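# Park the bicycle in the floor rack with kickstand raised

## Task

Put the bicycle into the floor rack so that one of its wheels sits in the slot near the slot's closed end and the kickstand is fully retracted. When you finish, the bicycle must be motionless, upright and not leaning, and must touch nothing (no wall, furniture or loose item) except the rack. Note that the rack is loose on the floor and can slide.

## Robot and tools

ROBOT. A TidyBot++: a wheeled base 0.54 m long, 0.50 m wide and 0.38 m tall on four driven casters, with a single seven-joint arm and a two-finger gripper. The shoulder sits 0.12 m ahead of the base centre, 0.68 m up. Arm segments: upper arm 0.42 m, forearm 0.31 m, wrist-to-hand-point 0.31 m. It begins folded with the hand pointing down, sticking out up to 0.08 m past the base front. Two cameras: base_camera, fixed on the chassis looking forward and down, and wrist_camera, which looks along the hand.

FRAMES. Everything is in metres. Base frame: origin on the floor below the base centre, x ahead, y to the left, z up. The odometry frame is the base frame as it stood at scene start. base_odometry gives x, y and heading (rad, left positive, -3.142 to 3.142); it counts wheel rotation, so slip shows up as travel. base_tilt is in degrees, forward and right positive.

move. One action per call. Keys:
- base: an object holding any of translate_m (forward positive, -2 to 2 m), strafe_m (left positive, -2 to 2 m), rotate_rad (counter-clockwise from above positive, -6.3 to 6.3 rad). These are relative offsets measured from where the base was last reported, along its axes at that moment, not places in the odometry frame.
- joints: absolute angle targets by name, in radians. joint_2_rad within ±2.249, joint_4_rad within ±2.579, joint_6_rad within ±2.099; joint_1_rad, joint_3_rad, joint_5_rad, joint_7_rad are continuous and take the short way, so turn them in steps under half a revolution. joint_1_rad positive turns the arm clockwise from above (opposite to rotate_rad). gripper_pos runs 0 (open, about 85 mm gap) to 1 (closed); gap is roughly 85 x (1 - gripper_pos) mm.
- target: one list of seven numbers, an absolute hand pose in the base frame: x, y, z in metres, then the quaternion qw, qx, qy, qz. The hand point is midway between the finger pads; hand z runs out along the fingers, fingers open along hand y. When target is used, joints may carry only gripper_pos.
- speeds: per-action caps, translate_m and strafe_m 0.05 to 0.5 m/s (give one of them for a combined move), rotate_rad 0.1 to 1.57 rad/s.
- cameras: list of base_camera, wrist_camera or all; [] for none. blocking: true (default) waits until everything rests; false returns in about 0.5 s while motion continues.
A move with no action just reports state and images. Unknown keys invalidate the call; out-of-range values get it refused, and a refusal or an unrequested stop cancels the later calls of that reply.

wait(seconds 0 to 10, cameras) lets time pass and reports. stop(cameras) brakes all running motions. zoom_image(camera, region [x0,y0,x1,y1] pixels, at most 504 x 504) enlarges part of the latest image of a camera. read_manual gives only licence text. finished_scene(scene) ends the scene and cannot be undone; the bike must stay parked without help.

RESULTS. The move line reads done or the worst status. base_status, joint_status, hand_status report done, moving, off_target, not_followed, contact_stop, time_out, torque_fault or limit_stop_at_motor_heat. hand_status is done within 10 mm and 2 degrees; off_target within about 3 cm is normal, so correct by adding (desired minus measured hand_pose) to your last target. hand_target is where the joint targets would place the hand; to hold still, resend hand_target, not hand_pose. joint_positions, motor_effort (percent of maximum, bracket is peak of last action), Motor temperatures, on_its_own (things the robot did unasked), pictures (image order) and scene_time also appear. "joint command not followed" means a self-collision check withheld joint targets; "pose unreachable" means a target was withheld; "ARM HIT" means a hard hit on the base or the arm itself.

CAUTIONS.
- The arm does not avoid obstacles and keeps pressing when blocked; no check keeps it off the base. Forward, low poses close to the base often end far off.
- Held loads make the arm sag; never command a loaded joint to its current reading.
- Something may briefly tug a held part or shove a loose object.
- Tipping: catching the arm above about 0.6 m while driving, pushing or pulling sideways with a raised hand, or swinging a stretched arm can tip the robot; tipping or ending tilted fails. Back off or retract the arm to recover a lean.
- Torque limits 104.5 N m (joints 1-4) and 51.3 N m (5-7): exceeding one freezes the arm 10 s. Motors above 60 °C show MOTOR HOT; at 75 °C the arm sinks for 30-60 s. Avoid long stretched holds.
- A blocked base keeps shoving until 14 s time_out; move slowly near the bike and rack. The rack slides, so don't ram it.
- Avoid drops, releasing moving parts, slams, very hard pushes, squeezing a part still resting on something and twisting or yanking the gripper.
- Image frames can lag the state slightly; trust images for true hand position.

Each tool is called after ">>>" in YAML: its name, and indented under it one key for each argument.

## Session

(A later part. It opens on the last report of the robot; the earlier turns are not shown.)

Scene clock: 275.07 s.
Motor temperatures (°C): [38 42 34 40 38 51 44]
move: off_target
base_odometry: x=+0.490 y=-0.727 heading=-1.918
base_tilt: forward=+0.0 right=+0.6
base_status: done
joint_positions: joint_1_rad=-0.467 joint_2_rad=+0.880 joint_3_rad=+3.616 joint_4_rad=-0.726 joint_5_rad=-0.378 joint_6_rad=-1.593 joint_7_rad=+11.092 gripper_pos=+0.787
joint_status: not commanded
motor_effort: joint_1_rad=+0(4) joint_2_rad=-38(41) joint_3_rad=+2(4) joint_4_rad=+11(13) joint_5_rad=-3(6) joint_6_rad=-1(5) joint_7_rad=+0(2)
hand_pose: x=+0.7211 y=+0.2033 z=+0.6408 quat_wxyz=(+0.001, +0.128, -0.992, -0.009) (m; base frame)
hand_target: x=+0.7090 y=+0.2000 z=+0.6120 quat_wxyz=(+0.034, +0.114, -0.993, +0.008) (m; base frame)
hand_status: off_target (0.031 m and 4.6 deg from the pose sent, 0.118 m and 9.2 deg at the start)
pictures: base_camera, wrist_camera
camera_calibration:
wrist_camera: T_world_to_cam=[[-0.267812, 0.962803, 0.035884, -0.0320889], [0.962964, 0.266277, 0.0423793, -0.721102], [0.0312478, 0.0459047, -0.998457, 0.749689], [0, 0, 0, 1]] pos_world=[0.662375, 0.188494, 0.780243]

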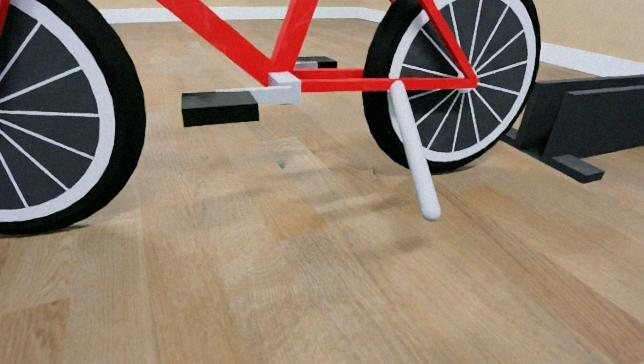

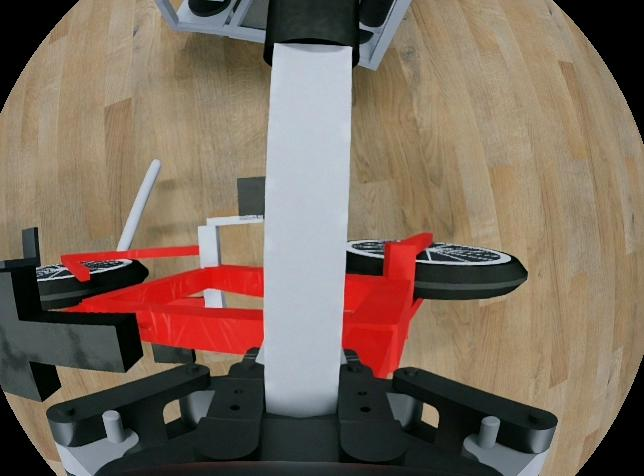

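>>> move:
  base: {"translate_m": 0.0136, "strafe_m": -0.0376}
  speeds: {"strafe_m": 0.08}

>>> zoom_image:
  camera: "base_camera"
  region: [440, 40, 600, 190]

>>> zoom_image:
  camera: "wrist_camera"
  region: [0, 200, 120, 300]

Scene clock: 279.83 s.
Motor temperatures (°C): [38 42 34 40 38 51 44]
move: done
base_odometry: x=+0.450 y=-0.727 heading=-1.919
base_tilt: forward=+0.0 right=+0.6
base_status: done
joint_positions: joint_1_rad=-0.466 joint_2_rad=+0.881 joint_3_rad=+3.611 joint_4_rad=-0.723 joint_5_rad=-0.374 joint_6_rad=-1.595 joint_7_rad=+11.089 gripper_pos=+0.787
joint_status: not commanded
motor_effort: joint_1_rad=+0(5) joint_2_rad=-39(42) joint_3_rad=+1(4) joint_4_rad=+11(12) joint_5_rad=-1(6) joint_6_rad=-4(5) joint_7_rad=+1(1)
hand_pose: x=+0.7210 y=+0.2034 z=+0.6409 quat_wxyz=(+0.001, +0.127, -0.992, -0.009) (m; base frame)
hand_target: x=+0.7090 y=+0.2000 z=+0.6120 quat_wxyz=(+0.034, +0.114, -0.993, +0.008) (m; base frame)
hand_status: not commanded
pictures: base_camera, wrist_camera
camera_calibration:
wrist_camera: T_world_to_cam=[[-0.266833, 0.963083, 0.0356659, -0.0327649], [0.963264, 0.265351, 0.0413762, -0.720404], [0.0303847, 0.0453962, -0.998507, 0.750573], [0, 0, 0, 1]] pos_world=[0.66239, 0.188642, 0.780428]

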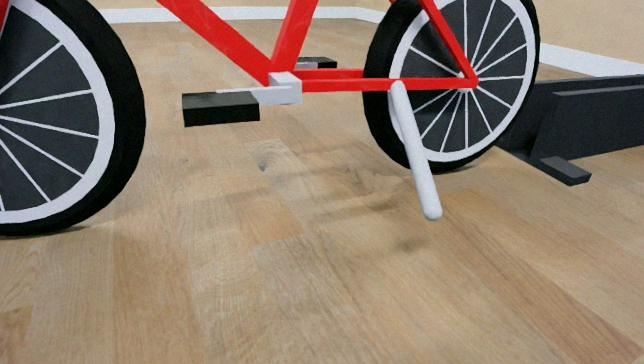

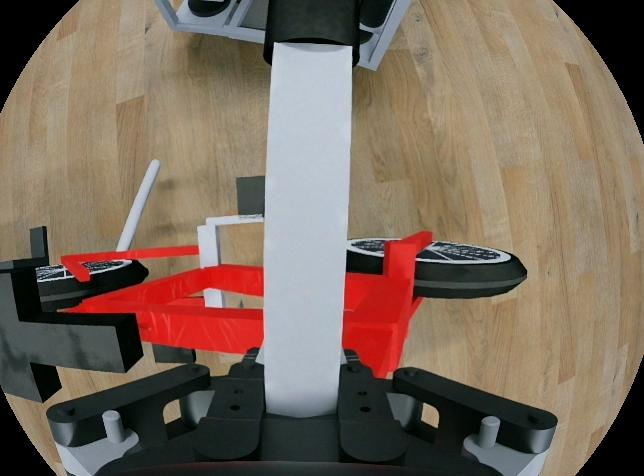

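Scaled by 3.150.

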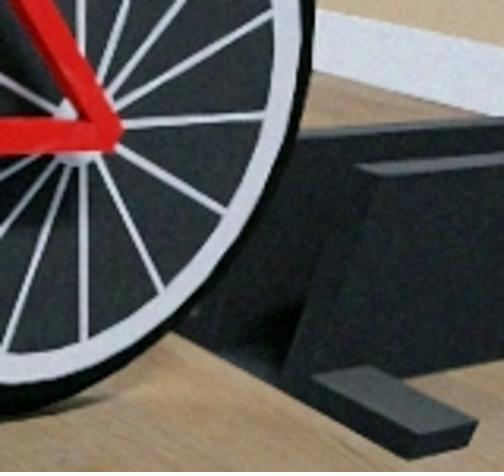

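Scaled by 4.200.

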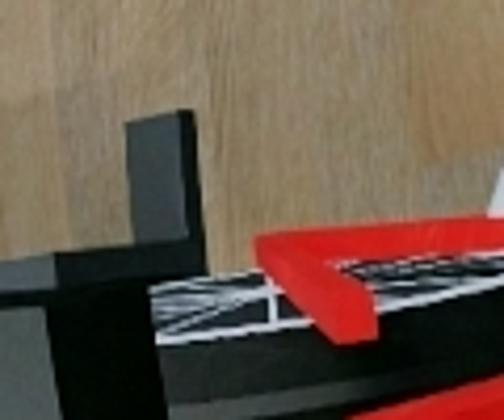

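>>> move:
  base: {"translate_m": 0.0102, "strafe_m": -0.0282}
  speeds: {"strafe_m": 0.08}
  cameras: ["base_camera"]

>>> zoom_image:
  camera: "base_camera"
  region: [440, 40, 600, 190]

Scene clock: 281.43 s.
Motor temperatures (°C): [38 42 34 40 38 51 44]
move: done
base_odometry: x=+0.420 y=-0.727 heading=-1.920
base_tilt: forward=+0.0 right=+0.6
base_status: done
joint_positions: joint_1_rad=-0.465 joint_2_rad=+0.881 joint_3_rad=+3.607 joint_4_rad=-0.723 joint_5_rad=-0.370 joint_6_rad=-1.599 joint_7_rad=+11.088 gripper_pos=+0.787
joint_status: not commanded
motor_effort: joint_1_rad=+0(5) joint_2_rad=-39(42) joint_3_rad=+2(4) joint_4_rad=+11(13) joint_5_rad=-1(5) joint_6_rad=-4(6) joint_7_rad=+0(1)
hand_pose: x=+0.7199 y=+0.2031 z=+0.6409 quat_wxyz=(+0.003, +0.128, -0.992, -0.008) (m; base frame)
hand_target: x=+0.7090 y=+0.2000 z=+0.6120 quat_wxyz=(+0.034, +0.114, -0.993, +0.008) (m; base frame)
hand_status: not commanded
pictures: base_camera

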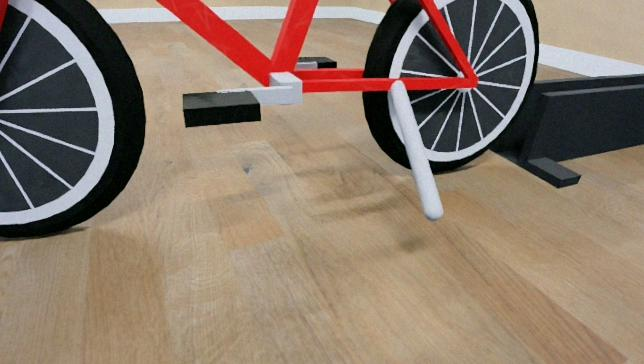

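Scaled by 3.150.

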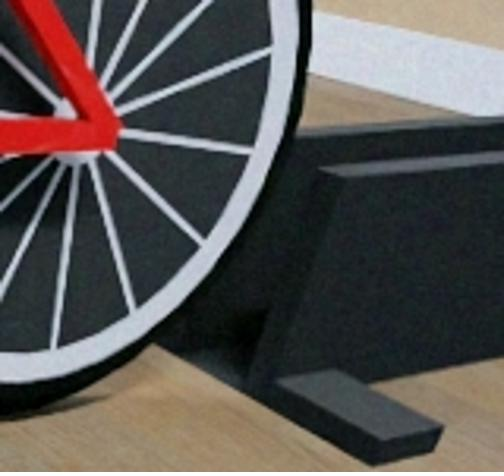

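>>> zoom_image:
  camera: "base_camera"
  region: [360, 0, 560, 190]

Scaled by 2.520.

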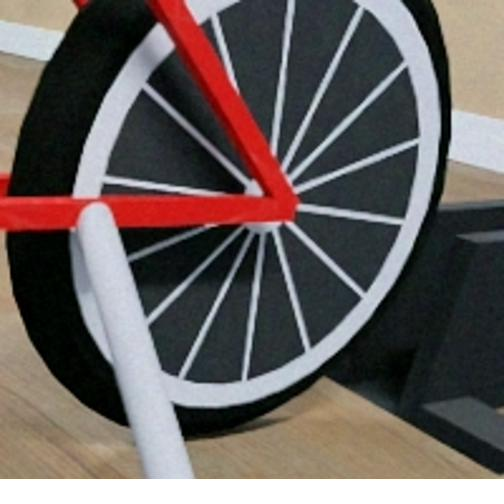

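>>> move:
  base: {"translate_m": 0.0102, "strafe_m": -0.0282}
  speeds: {"strafe_m": 0.08}
  cameras: ["base_camera", "wrist_camera"]

>>> zoom_image:
  camera: "base_camera"
  region: [440, 40, 600, 190]

>>> zoom_image:
  camera: "wrist_camera"
  region: [0, 200, 120, 300]

Scene clock: 283.73 s.
Motor temperatures (°C): [38 42 34 39 38 51 44]
move: done
base_odometry: x=+0.390 y=-0.726 heading=-1.921
base_tilt: forward=+0.0 right=+0.6
base_status: done
joint_positions: joint_1_rad=-0.465 joint_2_rad=+0.881 joint_3_rad=+3.606 joint_4_rad=-0.722 joint_5_rad=-0.368 joint_6_rad=-1.602 joint_7_rad=+11.088 gripper_pos=+0.787
joint_status: not commanded
motor_effort: joint_1_rad=+0(5) joint_2_rad=-39(42) joint_3_rad=+2(5) joint_4_rad=+11(13) joint_5_rad=-2(5) joint_6_rad=-4(6) joint_7_rad=+1(1)
hand_pose: x=+0.7188 y=+0.2029 z=+0.6410 quat_wxyz=(+0.005, +0.128, -0.992, -0.007) (m; base frame)
hand_target: x=+0.7090 y=+0.2000 z=+0.6120 quat_wxyz=(+0.034, +0.114, -0.993, +0.008) (m; base frame)
hand_status: not commanded
pictures: base_camera, wrist_camera
camera_calibration:
wrist_camera: T_world_to_cam=[[-0.268922, 0.962572, 0.0337132, -0.0300365], [0.962879, 0.26783, 0.0336273, -0.713341], [0.0233393, 0.0415049, -0.998866, 0.756778], [0, 0, 0, 1]] pos_world=[0.661121, 0.188557, 0.78092]

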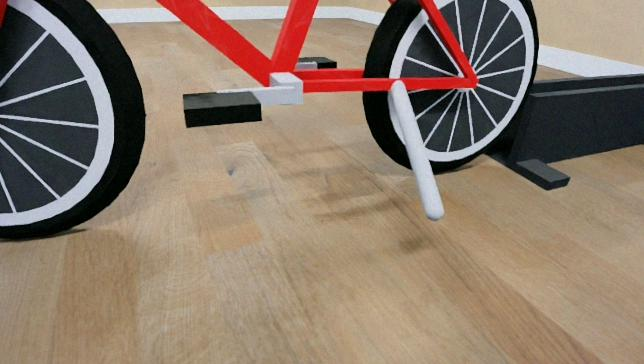

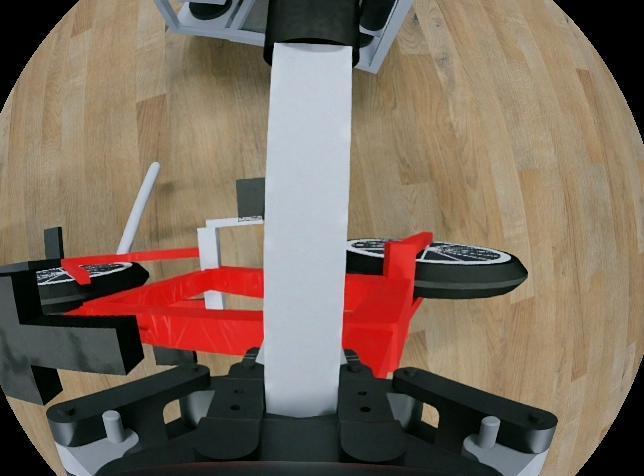

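Scaled by 3.150.

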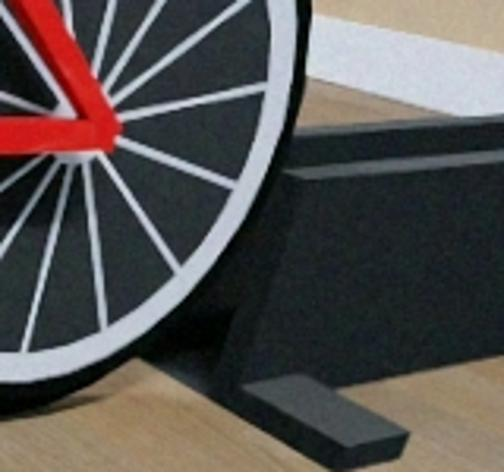

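Scaled by 4.200.

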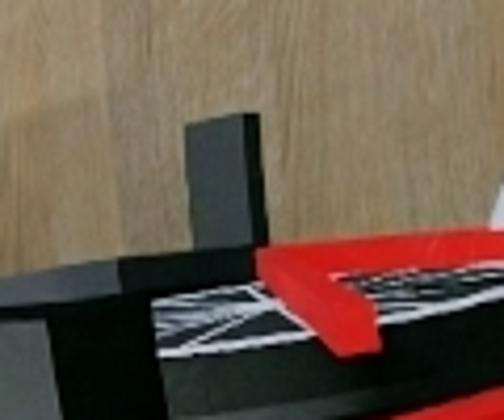

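>>> move:
  base: {"translate_m": 0.0102, "strafe_m": -0.0282}
  speeds: {"strafe_m": 0.08}
  cameras: ["base_camera", "wrist_camera"]

>>> zoom_image:
  camera: "base_camera"
  region: [440, 40, 600, 190]

>>> zoom_image:
  camera: "wrist_camera"
  region: [0, 200, 120, 300]

Scene clock: 285.20 s.
Motor temperatures (°C): [38 42 34 39 38 51 44]
move: done
base_odometry: x=+0.360 y=-0.726 heading=-1.922
base_tilt: forward=+0.0 right=+0.6
base_status: done
joint_positions: joint_1_rad=-0.465 joint_2_rad=+0.881 joint_3_rad=+3.605 joint_4_rad=-0.722 joint_5_rad=-0.366 joint_6_rad=-1.605 joint_7_rad=+11.088 gripper_pos=+0.787
joint_status: not commanded
motor_effort: joint_1_rad=+0(5) joint_2_rad=-39(42) joint_3_rad=+2(5) joint_4_rad=+11(13) joint_5_rad=+0(5) joint_6_rad=-4(6) joint_7_rad=+1(1)
hand_pose: x=+0.7179 y=+0.2026 z=+0.6410 quat_wxyz=(+0.006, +0.128, -0.992, -0.007) (m; base frame)
hand_target: x=+0.7090 y=+0.2000 z=+0.6120 quat_wxyz=(+0.034, +0.114, -0.993, +0.008) (m; base frame)
hand_status: not commanded
pictures: base_camera, wrist_camera
camera_calibration:
wrist_camera: T_world_to_cam=[[-0.268919, 0.962606, 0.0327483, -0.0293622], [0.962938, 0.267965, 0.0307543, -0.710686], [0.0208289, 0.039805, -0.99899, 0.759064], [0, 0, 0, 1]] pos_world=[0.66064, 0.188489, 0.781116]

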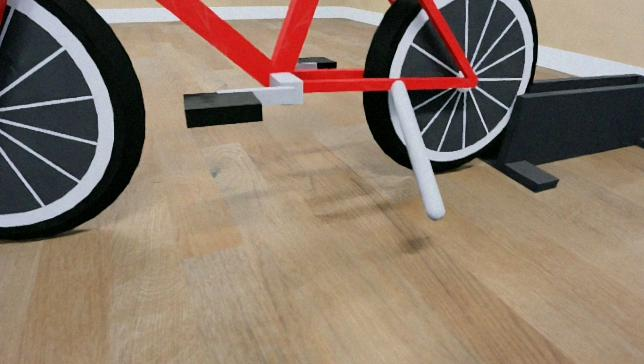

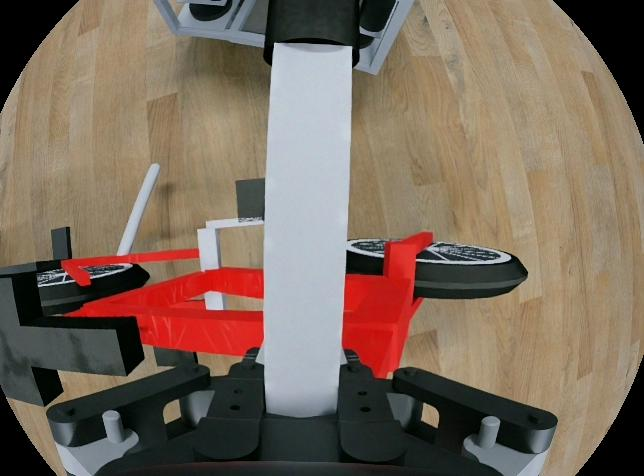

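Scaled by 3.150.

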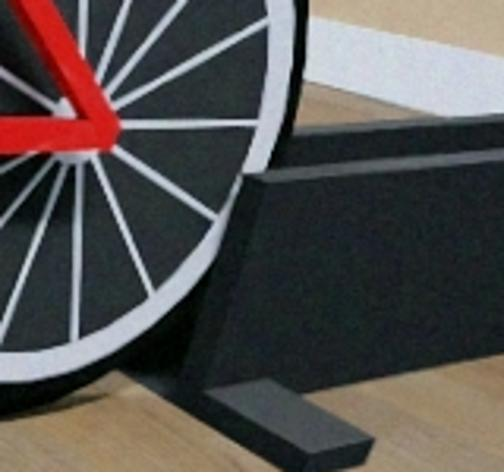

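Scaled by 4.200.

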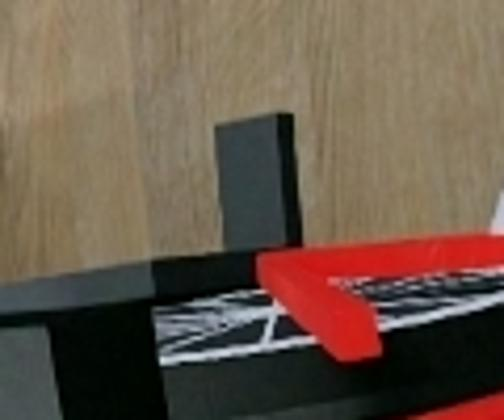

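>>> move:
  base: {"translate_m": 0.0136, "strafe_m": -0.0376}
  speeds: {"strafe_m": 0.08}
  cameras: ["base_camera", "wrist_camera"]

>>> zoom_image:
  camera: "base_camera"
  region: [440, 40, 600, 190]

>>> zoom_image:
  camera: "wrist_camera"
  region: [0, 200, 120, 300]

Scene clock: 291.47 s.
Motor temperatures (°C): [38 42 34 39 38 51 44]
move: done
base_odometry: x=+0.320 y=-0.726 heading=-1.923
base_tilt: forward=+0.0 right=+0.6
base_status: done
joint_positions: joint_1_rad=-0.468 joint_2_rad=+0.881 joint_3_rad=+3.604 joint_4_rad=-0.722 joint_5_rad=-0.365 joint_6_rad=-1.605 joint_7_rad=+11.087 gripper_pos=+0.787
joint_status: not commanded
motor_effort: joint_1_rad=+1(5) joint_2_rad=-39(41) joint_3_rad=+3(5) joint_4_rad=+12(13) joint_5_rad=-1(6) joint_6_rad=-2(5) joint_7_rad=+0(1)
hand_pose: x=+0.7172 y=+0.2046 z=+0.6410 quat_wxyz=(+0.006, +0.130, -0.991, -0.007) (m; base frame)
hand_target: x=+0.7090 y=+0.2000 z=+0.6120 quat_wxyz=(+0.034, +0.114, -0.993, +0.008) (m; base frame)
hand_status: not commanded
pictures: base_camera, wrist_camera
camera_calibration:
wrist_camera: T_world_to_cam=[[-0.272054, 0.961722, 0.032831, -0.0291239], [0.962067, 0.271113, 0.0304043, -0.710284], [0.0203396, 0.0398572, -0.998998, 0.759362], [0, 0, 0, 1]] pos_world=[0.659972, 0.19031, 0.781153]

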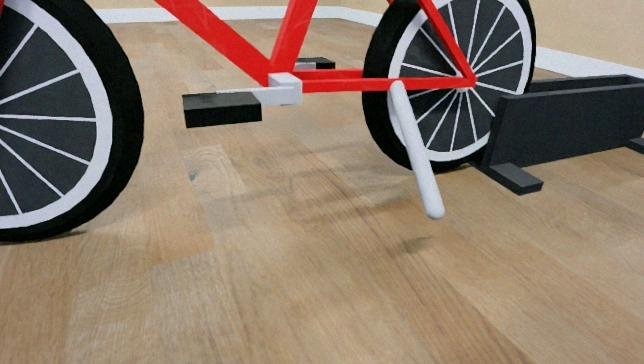

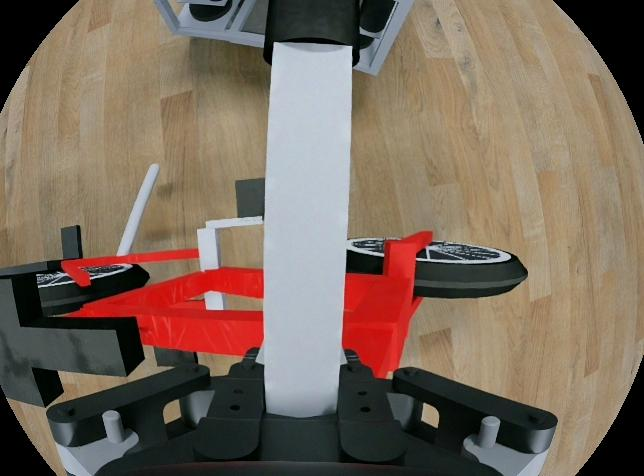

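Scaled by 3.150.

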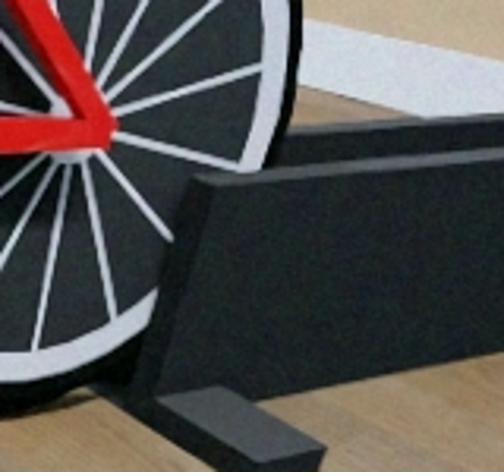

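Scaled by 4.200.

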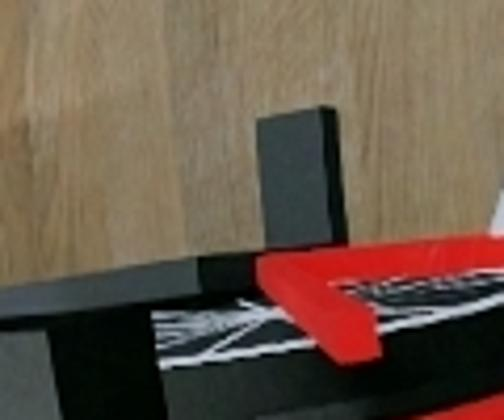

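>>> move:
  base: {"translate_m": 0.0170, "strafe_m": -0.0470}
  speeds: {"strafe_m": 0.08}
  cameras: ["base_camera", "wrist_camera"]

>>> zoom_image:
  camera: "base_camera"
  region: [440, 40, 600, 190]

>>> zoom_image:
  camera: "wrist_camera"
  region: [0, 200, 120, 300]

Scene clock: 293.00 s.
Motor temperatures (°C): [38 42 34 39 38 51 44]
move: done
base_odometry: x=+0.270 y=-0.726 heading=-1.924
base_tilt: forward=+0.0 right=+0.6
base_status: done
joint_positions: joint_1_rad=-0.473 joint_2_rad=+0.881 joint_3_rad=+3.602 joint_4_rad=-0.722 joint_5_rad=-0.365 joint_6_rad=-1.607 joint_7_rad=+11.087 gripper_pos=+0.787
joint_status: not commanded
motor_effort: joint_1_rad=+0(5) joint_2_rad=-38(41) joint_3_rad=+2(5) joint_4_rad=+11(13) joint_5_rad=-2(7) joint_6_rad=+0(4) joint_7_rad=+0(2)
hand_pose: x=+0.7153 y=+0.2081 z=+0.6409 quat_wxyz=(+0.008, +0.133, -0.991, -0.007) (m; base frame)
hand_target: x=+0.7090 y=+0.2000 z=+0.6120 quat_wxyz=(+0.034, +0.114, -0.993, +0.008) (m; base frame)
hand_status: not commanded
pictures: base_camera, wrist_camera
camera_calibration:
wrist_camera: T_world_to_cam=[[-0.277937, 0.96, 0.0339144, -0.0291664], [0.960434, 0.277061, 0.0283351, -0.708213], [0.0178053, 0.0404479, -0.999023, 0.760866], [0, 0, 0, 1]] pos_world=[0.658538, 0.193443, 0.781179]

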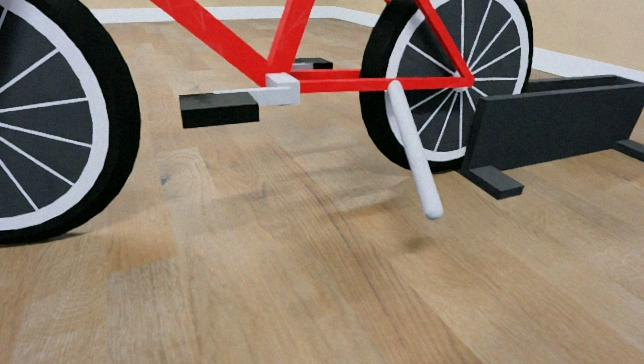

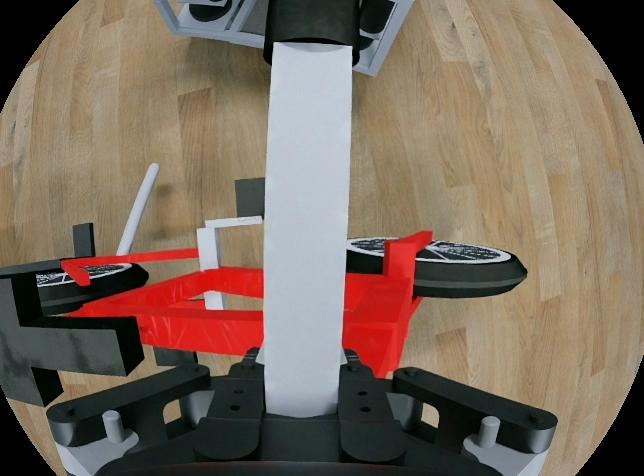

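Scaled by 3.150.

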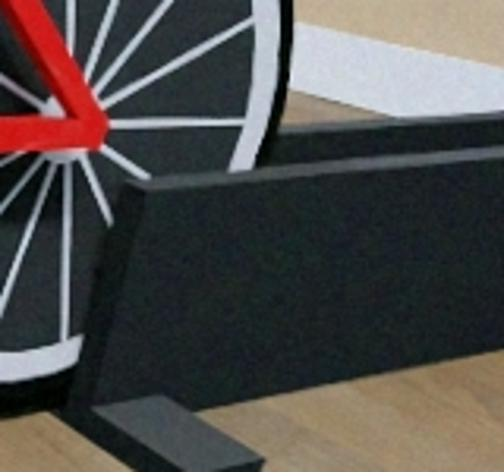

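Scaled by 4.200.

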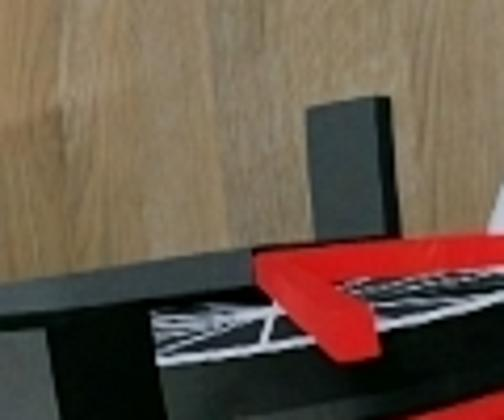

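>>> move:
  base: {"translate_m": 0.0204, "strafe_m": -0.0564}
  speeds: {"strafe_m": 0.08}
  cameras: ["base_camera", "wrist_camera"]

>>> zoom_image:
  camera: "wrist_camera"
  region: [0, 200, 120, 300]

Scene clock: 294.57 s.
Motor temperatures (°C): [38 42 34 39 38 51 44]
move: done
base_odometry: x=+0.210 y=-0.725 heading=-1.925
base_tilt: forward=+0.0 right=+0.6
base_status: done
joint_positions: joint_1_rad=-0.474 joint_2_rad=+0.881 joint_3_rad=+3.602 joint_4_rad=-0.721 joint_5_rad=-0.363 joint_6_rad=-1.611 joint_7_rad=+11.087 gripper_pos=+0.787
joint_status: not commanded
motor_effort: joint_1_rad=+2(5) joint_2_rad=-37(41) joint_3_rad=+3(6) joint_4_rad=+11(13) joint_5_rad=-3(8) joint_6_rad=+2(6) joint_7_rad=-1(2)
hand_pose: x=+0.7139 y=+0.2082 z=+0.6410 quat_wxyz=(+0.010, +0.134, -0.991, -0.006) (m; base frame)
hand_target: x=+0.7090 y=+0.2000 z=+0.6120 quat_wxyz=(+0.034, +0.114, -0.993, +0.008) (m; base frame)
hand_status: not commanded
pictures: base_camera, wrist_camera
camera_calibration:
wrist_camera: T_world_to_cam=[[-0.278941, 0.959742, 0.0329691, -0.0282292], [0.960205, 0.278242, 0.0242466, -0.704371], [0.0140971, 0.0384204, -0.999162, 0.764117], [0, 0, 0, 1]] pos_world=[0.657694, 0.193721, 0.781487]

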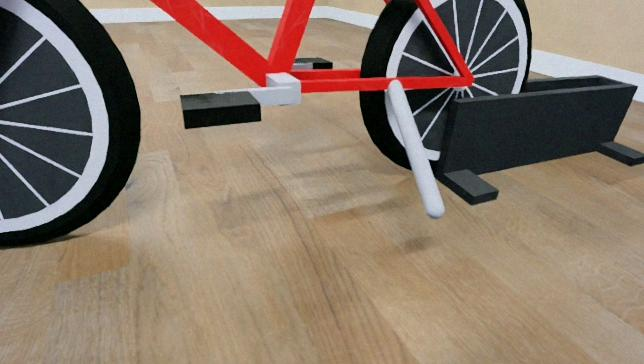

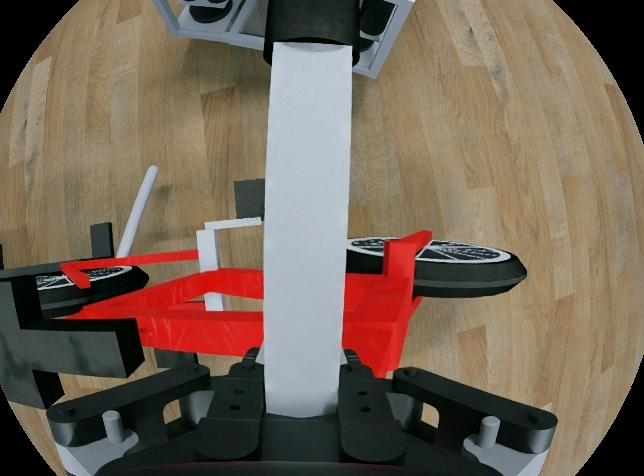

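Scaled by 4.200.

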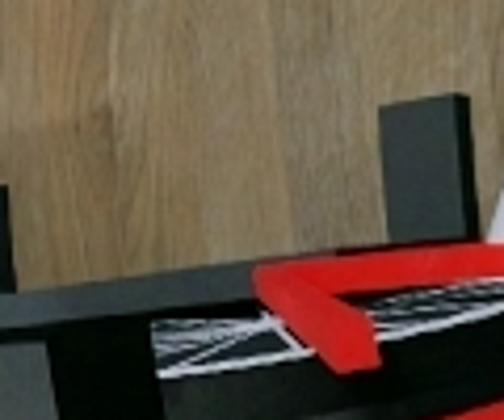

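>>> move:
  base: {"translate_m": 0.0306, "strafe_m": -0.0846}
  speeds: {"strafe_m": 0.1}
  cameras: ["base_camera", "wrist_camera"]

Scene clock: 297.10 s.
Motor temperatures (°C): [38 42 34 39 38 51 44]
move: done
base_odometry: x=+0.119 y=-0.725 heading=-1.926
base_tilt: forward=+0.0 right=+0.6
base_status: done
joint_positions: joint_1_rad=-0.475 joint_2_rad=+0.881 joint_3_rad=+3.601 joint_4_rad=-0.721 joint_5_rad=-0.361 joint_6_rad=-1.618 joint_7_rad=+11.087 gripper_pos=+0.787
joint_status: not commanded
motor_effort: joint_1_rad=+1(6) joint_2_rad=-37(40) joint_3_rad=+2(5) joint_4_rad=+11(14) joint_5_rad=-3(9) joint_6_rad=+2(8) joint_7_rad=-1(3)
hand_pose: x=+0.7120 y=+0.2077 z=+0.6411 quat_wxyz=(+0.013, +0.134, -0.991, -0.005) (m; base frame)
hand_target: x=+0.7090 y=+0.2000 z=+0.6120 quat_wxyz=(+0.034, +0.114, -0.993, +0.008) (m; base frame)
hand_status: not commanded
pictures: base_camera, wrist_camera
camera_calibration:
wrist_camera: T_world_to_cam=[[-0.279766, 0.959553, 0.0314534, -0.0267265], [0.960033, 0.279324, 0.0177444, -0.698285], [0.00824096, 0.0351606, -0.999348, 0.769289], [0, 0, 0, 1]] pos_world=[0.65656, 0.193645, 0.782018]

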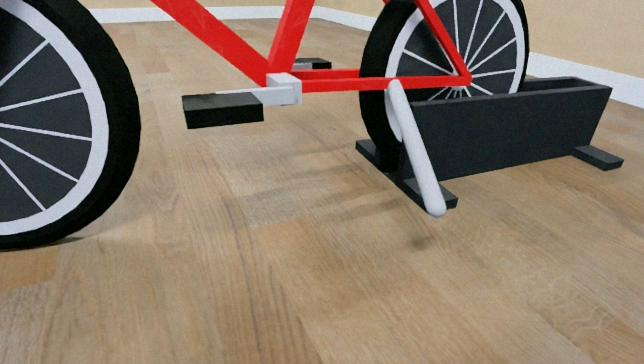

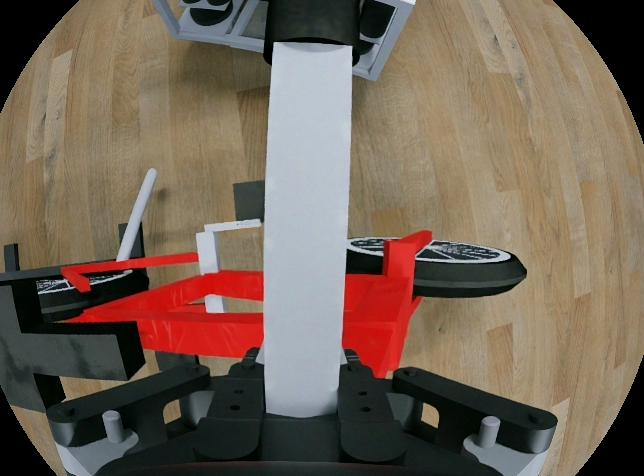

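>>> move:
  base: {"translate_m": 0.0374, "strafe_m": -0.1034}
  speeds: {"strafe_m": 0.1}
  cameras: ["base_camera", "wrist_camera"]

Scene clock: 298.80 s.
Motor temperatures (°C): [38 42 34 39 38 51 44]
move: done
base_odometry: x=+0.010 y=-0.724 heading=-1.927
base_tilt: forward=+0.0 right=+0.6
base_status: done
joint_positions: joint_1_rad=-0.516 joint_2_rad=+0.881 joint_3_rad=+3.587 joint_4_rad=-0.719 joint_5_rad=-0.360 joint_6_rad=-1.616 joint_7_rad=+11.082 gripper_pos=+0.788
joint_status: not commanded
motor_effort: joint_1_rad=+8(11) joint_2_rad=-38(40) joint_3_rad=+6(8) joint_4_rad=+11(14) joint_5_rad=+1(6) joint_6_rad=-1(6) joint_7_rad=+2(2)
hand_pose: x=+0.7013 y=+0.2377 z=+0.6407 quat_wxyz=(+0.013, +0.157, -0.987, -0.010) (m; base frame)
hand_target: x=+0.7090 y=+0.2000 z=+0.6120 quat_wxyz=(+0.034, +0.114, -0.993, +0.008) (m; base frame)
hand_status: not commanded
pictures: base_camera, wrist_camera
camera_calibration:
wrist_camera: T_world_to_cam=[[-0.323892, 0.945189, 0.0413707, -0.0304883], [0.946086, 0.323398, 0.0183213, -0.697507], [0.00393792, 0.0450744, -0.998976, 0.768312], [0, 0, 0, 1]] pos_world=[0.647001, 0.219758, 0.781566]

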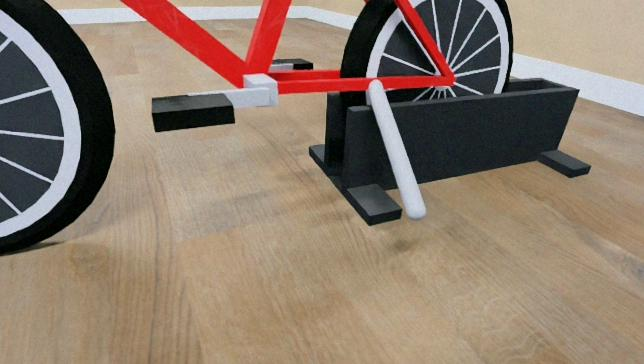

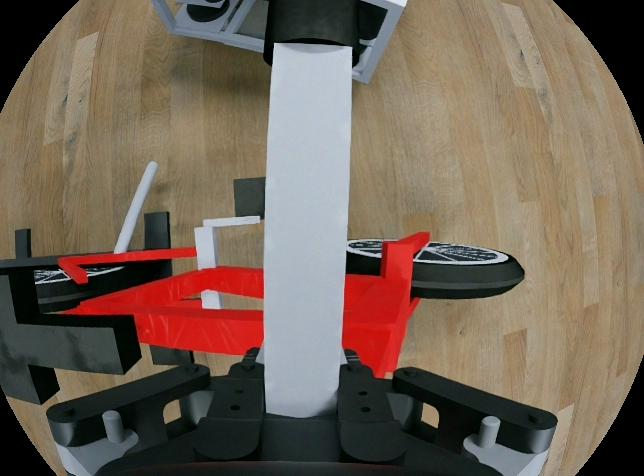

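>>> zoom_image:
  camera: "base_camera"
  region: [300, 0, 644, 230]

>>> zoom_image:
  camera: "wrist_camera"
  region: [0, 180, 240, 400]

Scaled by 1.465.

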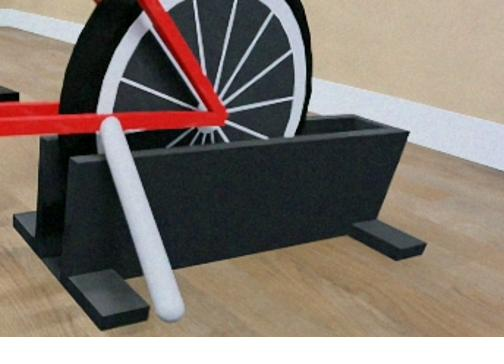

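Scaled by 2.100.

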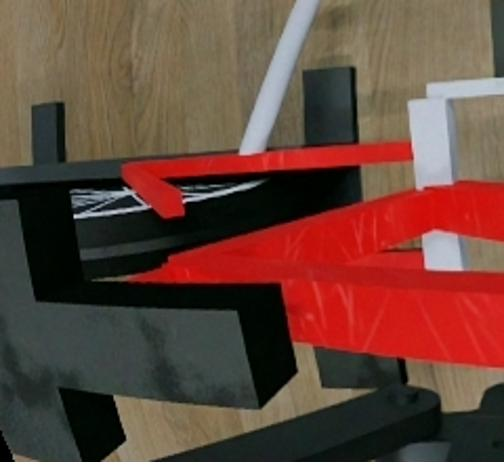

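>>> zoom_image:
  camera: "base_camera"
  region: [460, 40, 600, 190]

>>> zoom_image:
  camera: "base_camera"
  region: [320, 60, 460, 230]

Scaled by 3.360.

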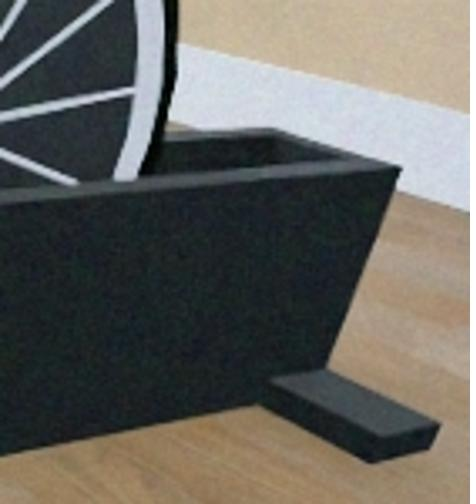

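Scaled by 2.965.

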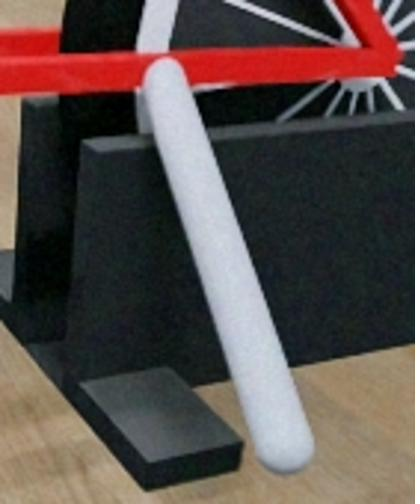

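>>> move:
  base: {"translate_m": 0.0170, "strafe_m": -0.0470}
  speeds: {"strafe_m": 0.1}
  cameras: ["base_camera", "wrist_camera"]

>>> zoom_image:
  camera: "base_camera"
  region: [280, 0, 600, 230]

Scene clock: 300.67 s.
Motor temperatures (°C): [38 42 34 39 38 51 44]
move: done
base_odometry: x=-0.040 y=-0.723 heading=-1.928
base_tilt: forward=+0.0 right=+0.6
base_status: done
joint_positions: joint_1_rad=-0.570 joint_2_rad=+0.881 joint_3_rad=+3.560 joint_4_rad=-0.718 joint_5_rad=-0.367 joint_6_rad=-1.616 joint_7_rad=+11.082 gripper_pos=+0.787
joint_status: not commanded
motor_effort: joint_1_rad=+17(20) joint_2_rad=-40(40) joint_3_rad=+11(13) joint_4_rad=+10(11) joint_5_rad=+7(10) joint_6_rad=-3(4) joint_7_rad=+2(2)
hand_pose: x=+0.6823 y=+0.2815 z=+0.6400 quat_wxyz=(+0.017, +0.192, -0.981, -0.023) (m; base frame)
hand_target: x=+0.7090 y=+0.2000 z=+0.6120 quat_wxyz=(+0.034, +0.114, -0.993, +0.008) (m; base frame)
hand_status: not commanded
pictures: base_camera, wrist_camera
camera_calibration:
wrist_camera: T_world_to_cam=[[-0.389806, 0.918342, 0.0685526, -0.0428571], [0.920837, 0.389552, 0.0175802, -0.694578], [-0.0105602, 0.0699786, -0.997493, 0.767634], [0, 0, 0, 1]] pos_world=[0.630994, 0.256214, 0.780858]

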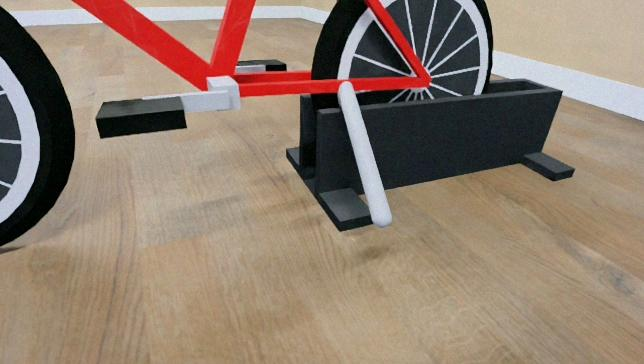

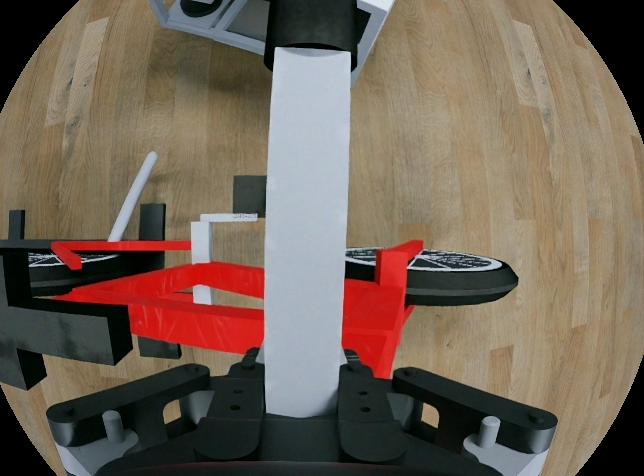

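Scaled by 1.575.

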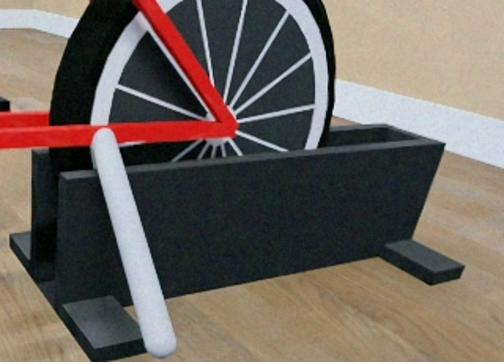

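>>> move:
  base: {"translate_m": -0.021, "strafe_m": 0.0562}
  speeds: {"strafe_m": 0.1}
  cameras: []

>>> move:
  target: [0.737, 0.210, 0.612, 0.0679, 0.1134, -0.9911, 0.0163]

>>> zoom_image:
  camera: "base_camera"
  region: [320, 40, 480, 200]

Scene clock: 303.57 s.
Motor temperatures (°C): [38 43 34 39 38 51 44]
move: done
base_odometry: x=+0.020 y=-0.724 heading=-1.928
base_tilt: forward=+0.0 right=+0.6
base_status: done
joint_positions: joint_1_rad=-0.494 joint_2_rad=+0.880 joint_3_rad=+3.583 joint_4_rad=-0.719 joint_5_rad=-0.367 joint_6_rad=-1.628 joint_7_rad=+11.082 gripper_pos=+0.788
joint_status: not commanded
motor_effort: joint_1_rad=+3(18) joint_2_rad=-38(41) joint_3_rad=+4(11) joint_4_rad=+12(14) joint_5_rad=+0(7) joint_6_rad=+3(6) joint_7_rad=-1(2)
hand_pose: x=+0.7018 y=+0.2280 z=+0.6410 quat_wxyz=(+0.019, +0.148, -0.989, -0.015) (m; base frame)
hand_target: x=+0.7090 y=+0.2000 z=+0.6120 quat_wxyz=(+0.034, +0.114, -0.993, +0.008) (m; base frame)
hand_status: not commanded
pictures: none
No camera images: "cameras" was empty.

Scene clock: 314.30 s.
Motor temperatures (°C): [38 43 34 39 38 51 44]
move: time_out
base_odometry: x=+0.020 y=-0.724 heading=-1.928
base_tilt: forward=+0.0 right=+0.6
base_status: not commanded
joint_positions: joint_1_rad=-0.350 joint_2_rad=+1.217 joint_3_rad=+3.234 joint_4_rad=+0.054 joint_5_rad=-0.055 joint_6_rad=-2.092 joint_7_rad=+10.876 gripper_pos=+0.788
joint_status: not commanded
motor_effort: joint_1_rad=-3(16) joint_2_rad=-52(58) joint_3_rad=-2(8) joint_4_rad=+16(24) joint_5_rad=-3(14) joint_6_rad=+1(26) joint_7_rad=+2(3)
hand_pose: x=+0.7309 y=+0.2145 z=+0.6421 quat_wxyz=(+0.051, +0.108, -0.992, +0.031) (m; base frame)
hand_target: x=+0.7345 y=+0.2165 z=+0.6417 quat_wxyz=(+0.044, +0.109, -0.993, +0.029) (m; base frame)
hand_status: time_out (0.031 m and 2.6 deg from the pose sent, 0.049 m and 7.7 deg at the start; a joint's target at an end of its range on 69 of 300 steps)
pictures: base_camera, wrist_camera
camera_calibration:
wrist_camera: T_world_to_cam=[[-0.230779, 0.972515, -0.0309186, -0.0265402], [0.971252, 0.228339, -0.0673079, -0.661049], [-0.058398, -0.045563, -0.997253, 0.834562], [0, 0, 0, 1]] pos_world=[0.684657, 0.214779, 0.786955]

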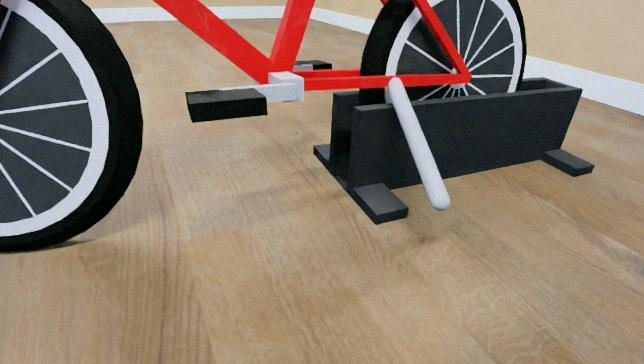

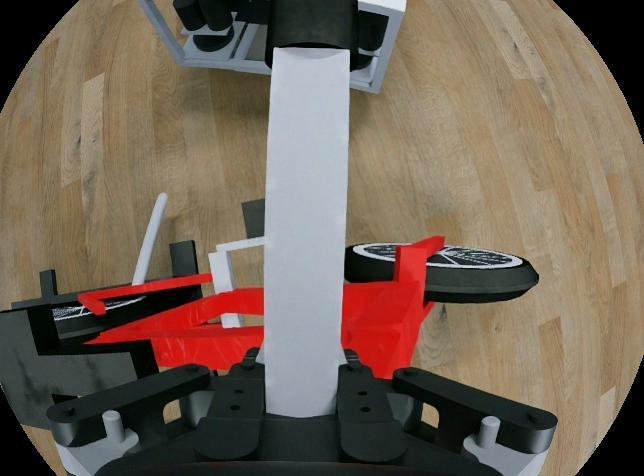

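Scaled by 3.150.

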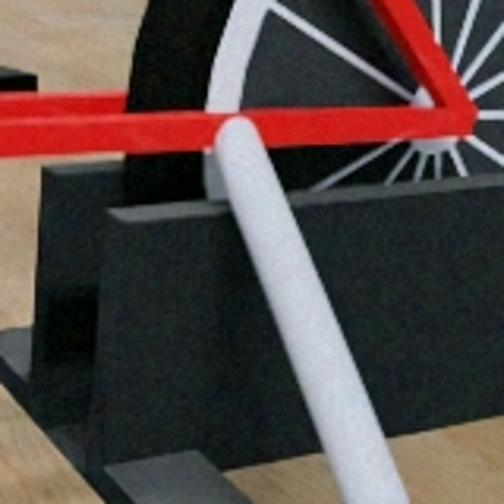

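>>> move:
  base: {"translate_m": 0.035, "strafe_m": -0.0937}
  speeds: {"strafe_m": 0.1}

>>> zoom_image:
  camera: "base_camera"
  region: [280, 0, 600, 230]

Scene clock: 315.93 s.
Motor temperatures (°C): [38 43 34 39 38 51 44]
move: done
base_odometry: x=-0.080 y=-0.723 heading=-1.928
base_tilt: forward=+0.0 right=+0.6
base_status: done
joint_positions: joint_1_rad=-0.470 joint_2_rad=+1.219 joint_3_rad=+3.212 joint_4_rad=+0.054 joint_5_rad=-0.079 joint_6_rad=-2.092 joint_7_rad=+10.876 gripper_pos=+0.788
joint_status: not commanded
motor_effort: joint_1_rad=+21(24) joint_2_rad=-55(56) joint_3_rad=+5(7) joint_4_rad=+16(17) joint_5_rad=+9(12) joint_6_rad=-2(4) joint_7_rad=+2(3)
hand_pose: x=+0.6951 y=+0.2972 z=+0.6407 quat_wxyz=(+0.056, +0.177, -0.982, +0.014) (m; base frame)
hand_target: x=+0.7345 y=+0.2165 z=+0.6417 quat_wxyz=(+0.044, +0.109, -0.993, +0.029) (m; base frame)
hand_status: not commanded
pictures: base_camera, wrist_camera
camera_calibration:
wrist_camera: T_world_to_cam=[[-0.361936, 0.932126, 0.0119461, -0.0395705], [0.929289, 0.361787, -0.0743762, -0.651202], [-0.07365, -0.0158181, -0.997159, 0.836531], [0, 0, 0, 1]] pos_world=[0.652444, 0.285714, 0.786193]

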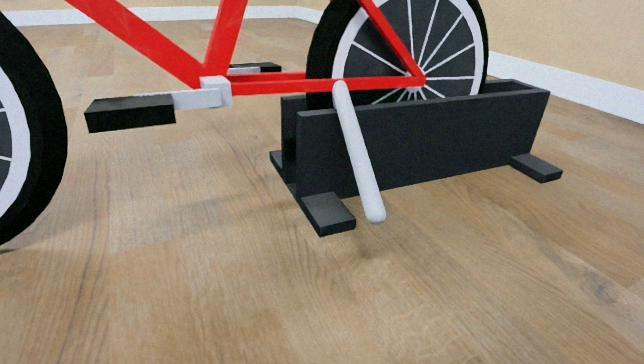

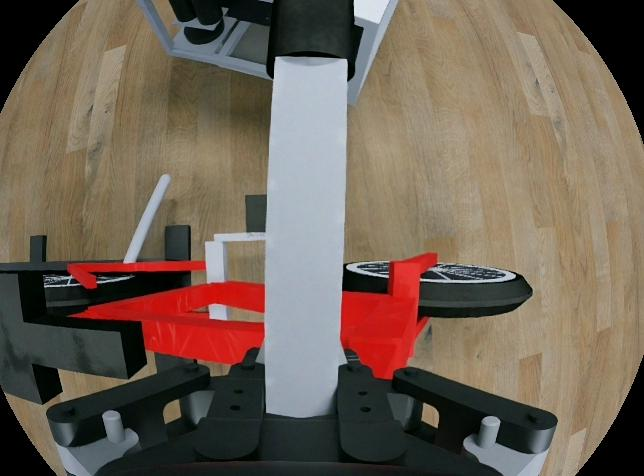

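Scaled by 1.575.

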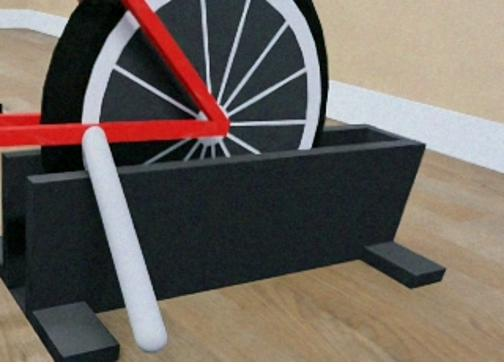

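>>> move:
  base: {"translate_m": 0.0247, "strafe_m": 0.1053}
  speeds: {"strafe_m": 0.12}
  target: [0.658, 0.1915, 0.614, 0.0467, 0.1136, -0.9923, 0.0112]

>>> zoom_image:
  camera: "base_camera"
  region: [320, 40, 480, 200]

Scene clock: 320.87 s.
Motor temperatures (°C): [38 43 34 40 38 51 44]
move: off_target
base_odometry: x=+0.010 y=-0.783 heading=-1.928
base_tilt: forward=+0.0 right=+0.6
base_status: done
joint_positions: joint_1_rad=-0.012 joint_2_rad=+1.412 joint_3_rad=+3.891 joint_4_rad=+0.931 joint_5_rad=-1.211 joint_6_rad=-2.251 joint_7_rad=+10.385 gripper_pos=+0.788
joint_status: not commanded
motor_effort: joint_1_rad=-10(20) joint_2_rad=-39(57) joint_3_rad=-14(16) joint_4_rad=+10(30) joint_5_rad=+12(14) joint_6_rad=+25(32) joint_7_rad=-7(14)
hand_pose: x=+0.6900 y=+0.2003 z=+0.6416 quat_wxyz=(-0.006, +0.138, -0.990, -0.038) (m; base frame)
hand_target: x=+0.7087 y=+0.2604 z=+0.6190 quat_wxyz=(-0.047, +0.109, -0.989, -0.090) (m; base frame)
hand_status: off_target (0.043 m and 8.7 deg from the pose sent, 0.115 m and 7.5 deg at the start; a joint's target at an end of its range on 58 of 58 steps)
pictures: base_camera, wrist_camera
camera_calibration:
wrist_camera: T_world_to_cam=[[-0.287447, 0.95346, 0.0910397, -0.0574828], [0.957124, 0.282383, 0.0646078, -0.7038], [0.035893, 0.105708, -0.993749, 0.733408], [0, 0, 0, 1]] pos_world=[0.630776, 0.176022, 0.779528]

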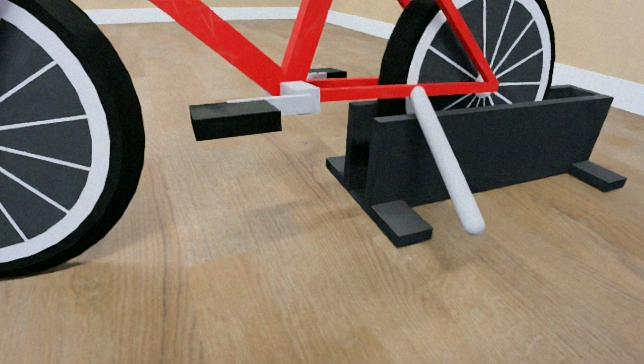

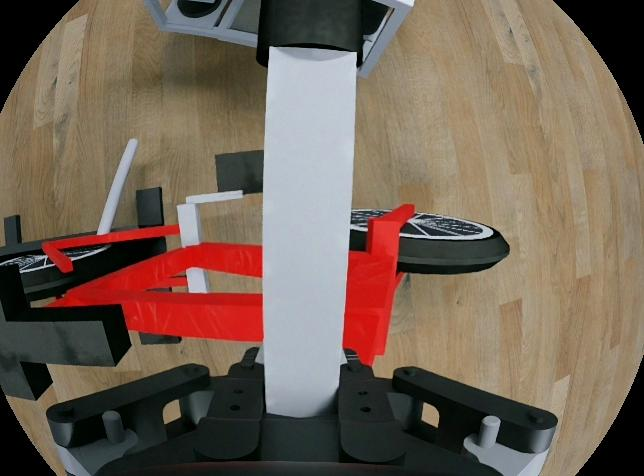

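Scaled by 3.150.

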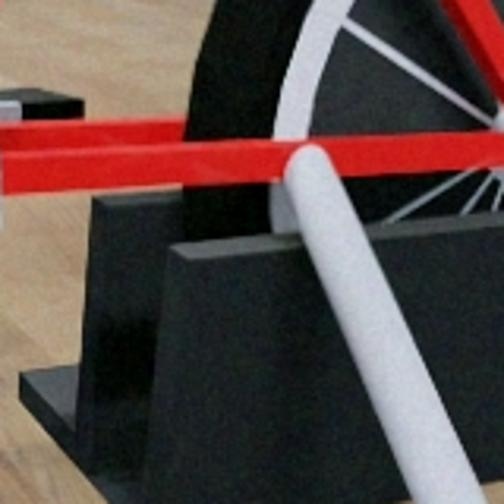

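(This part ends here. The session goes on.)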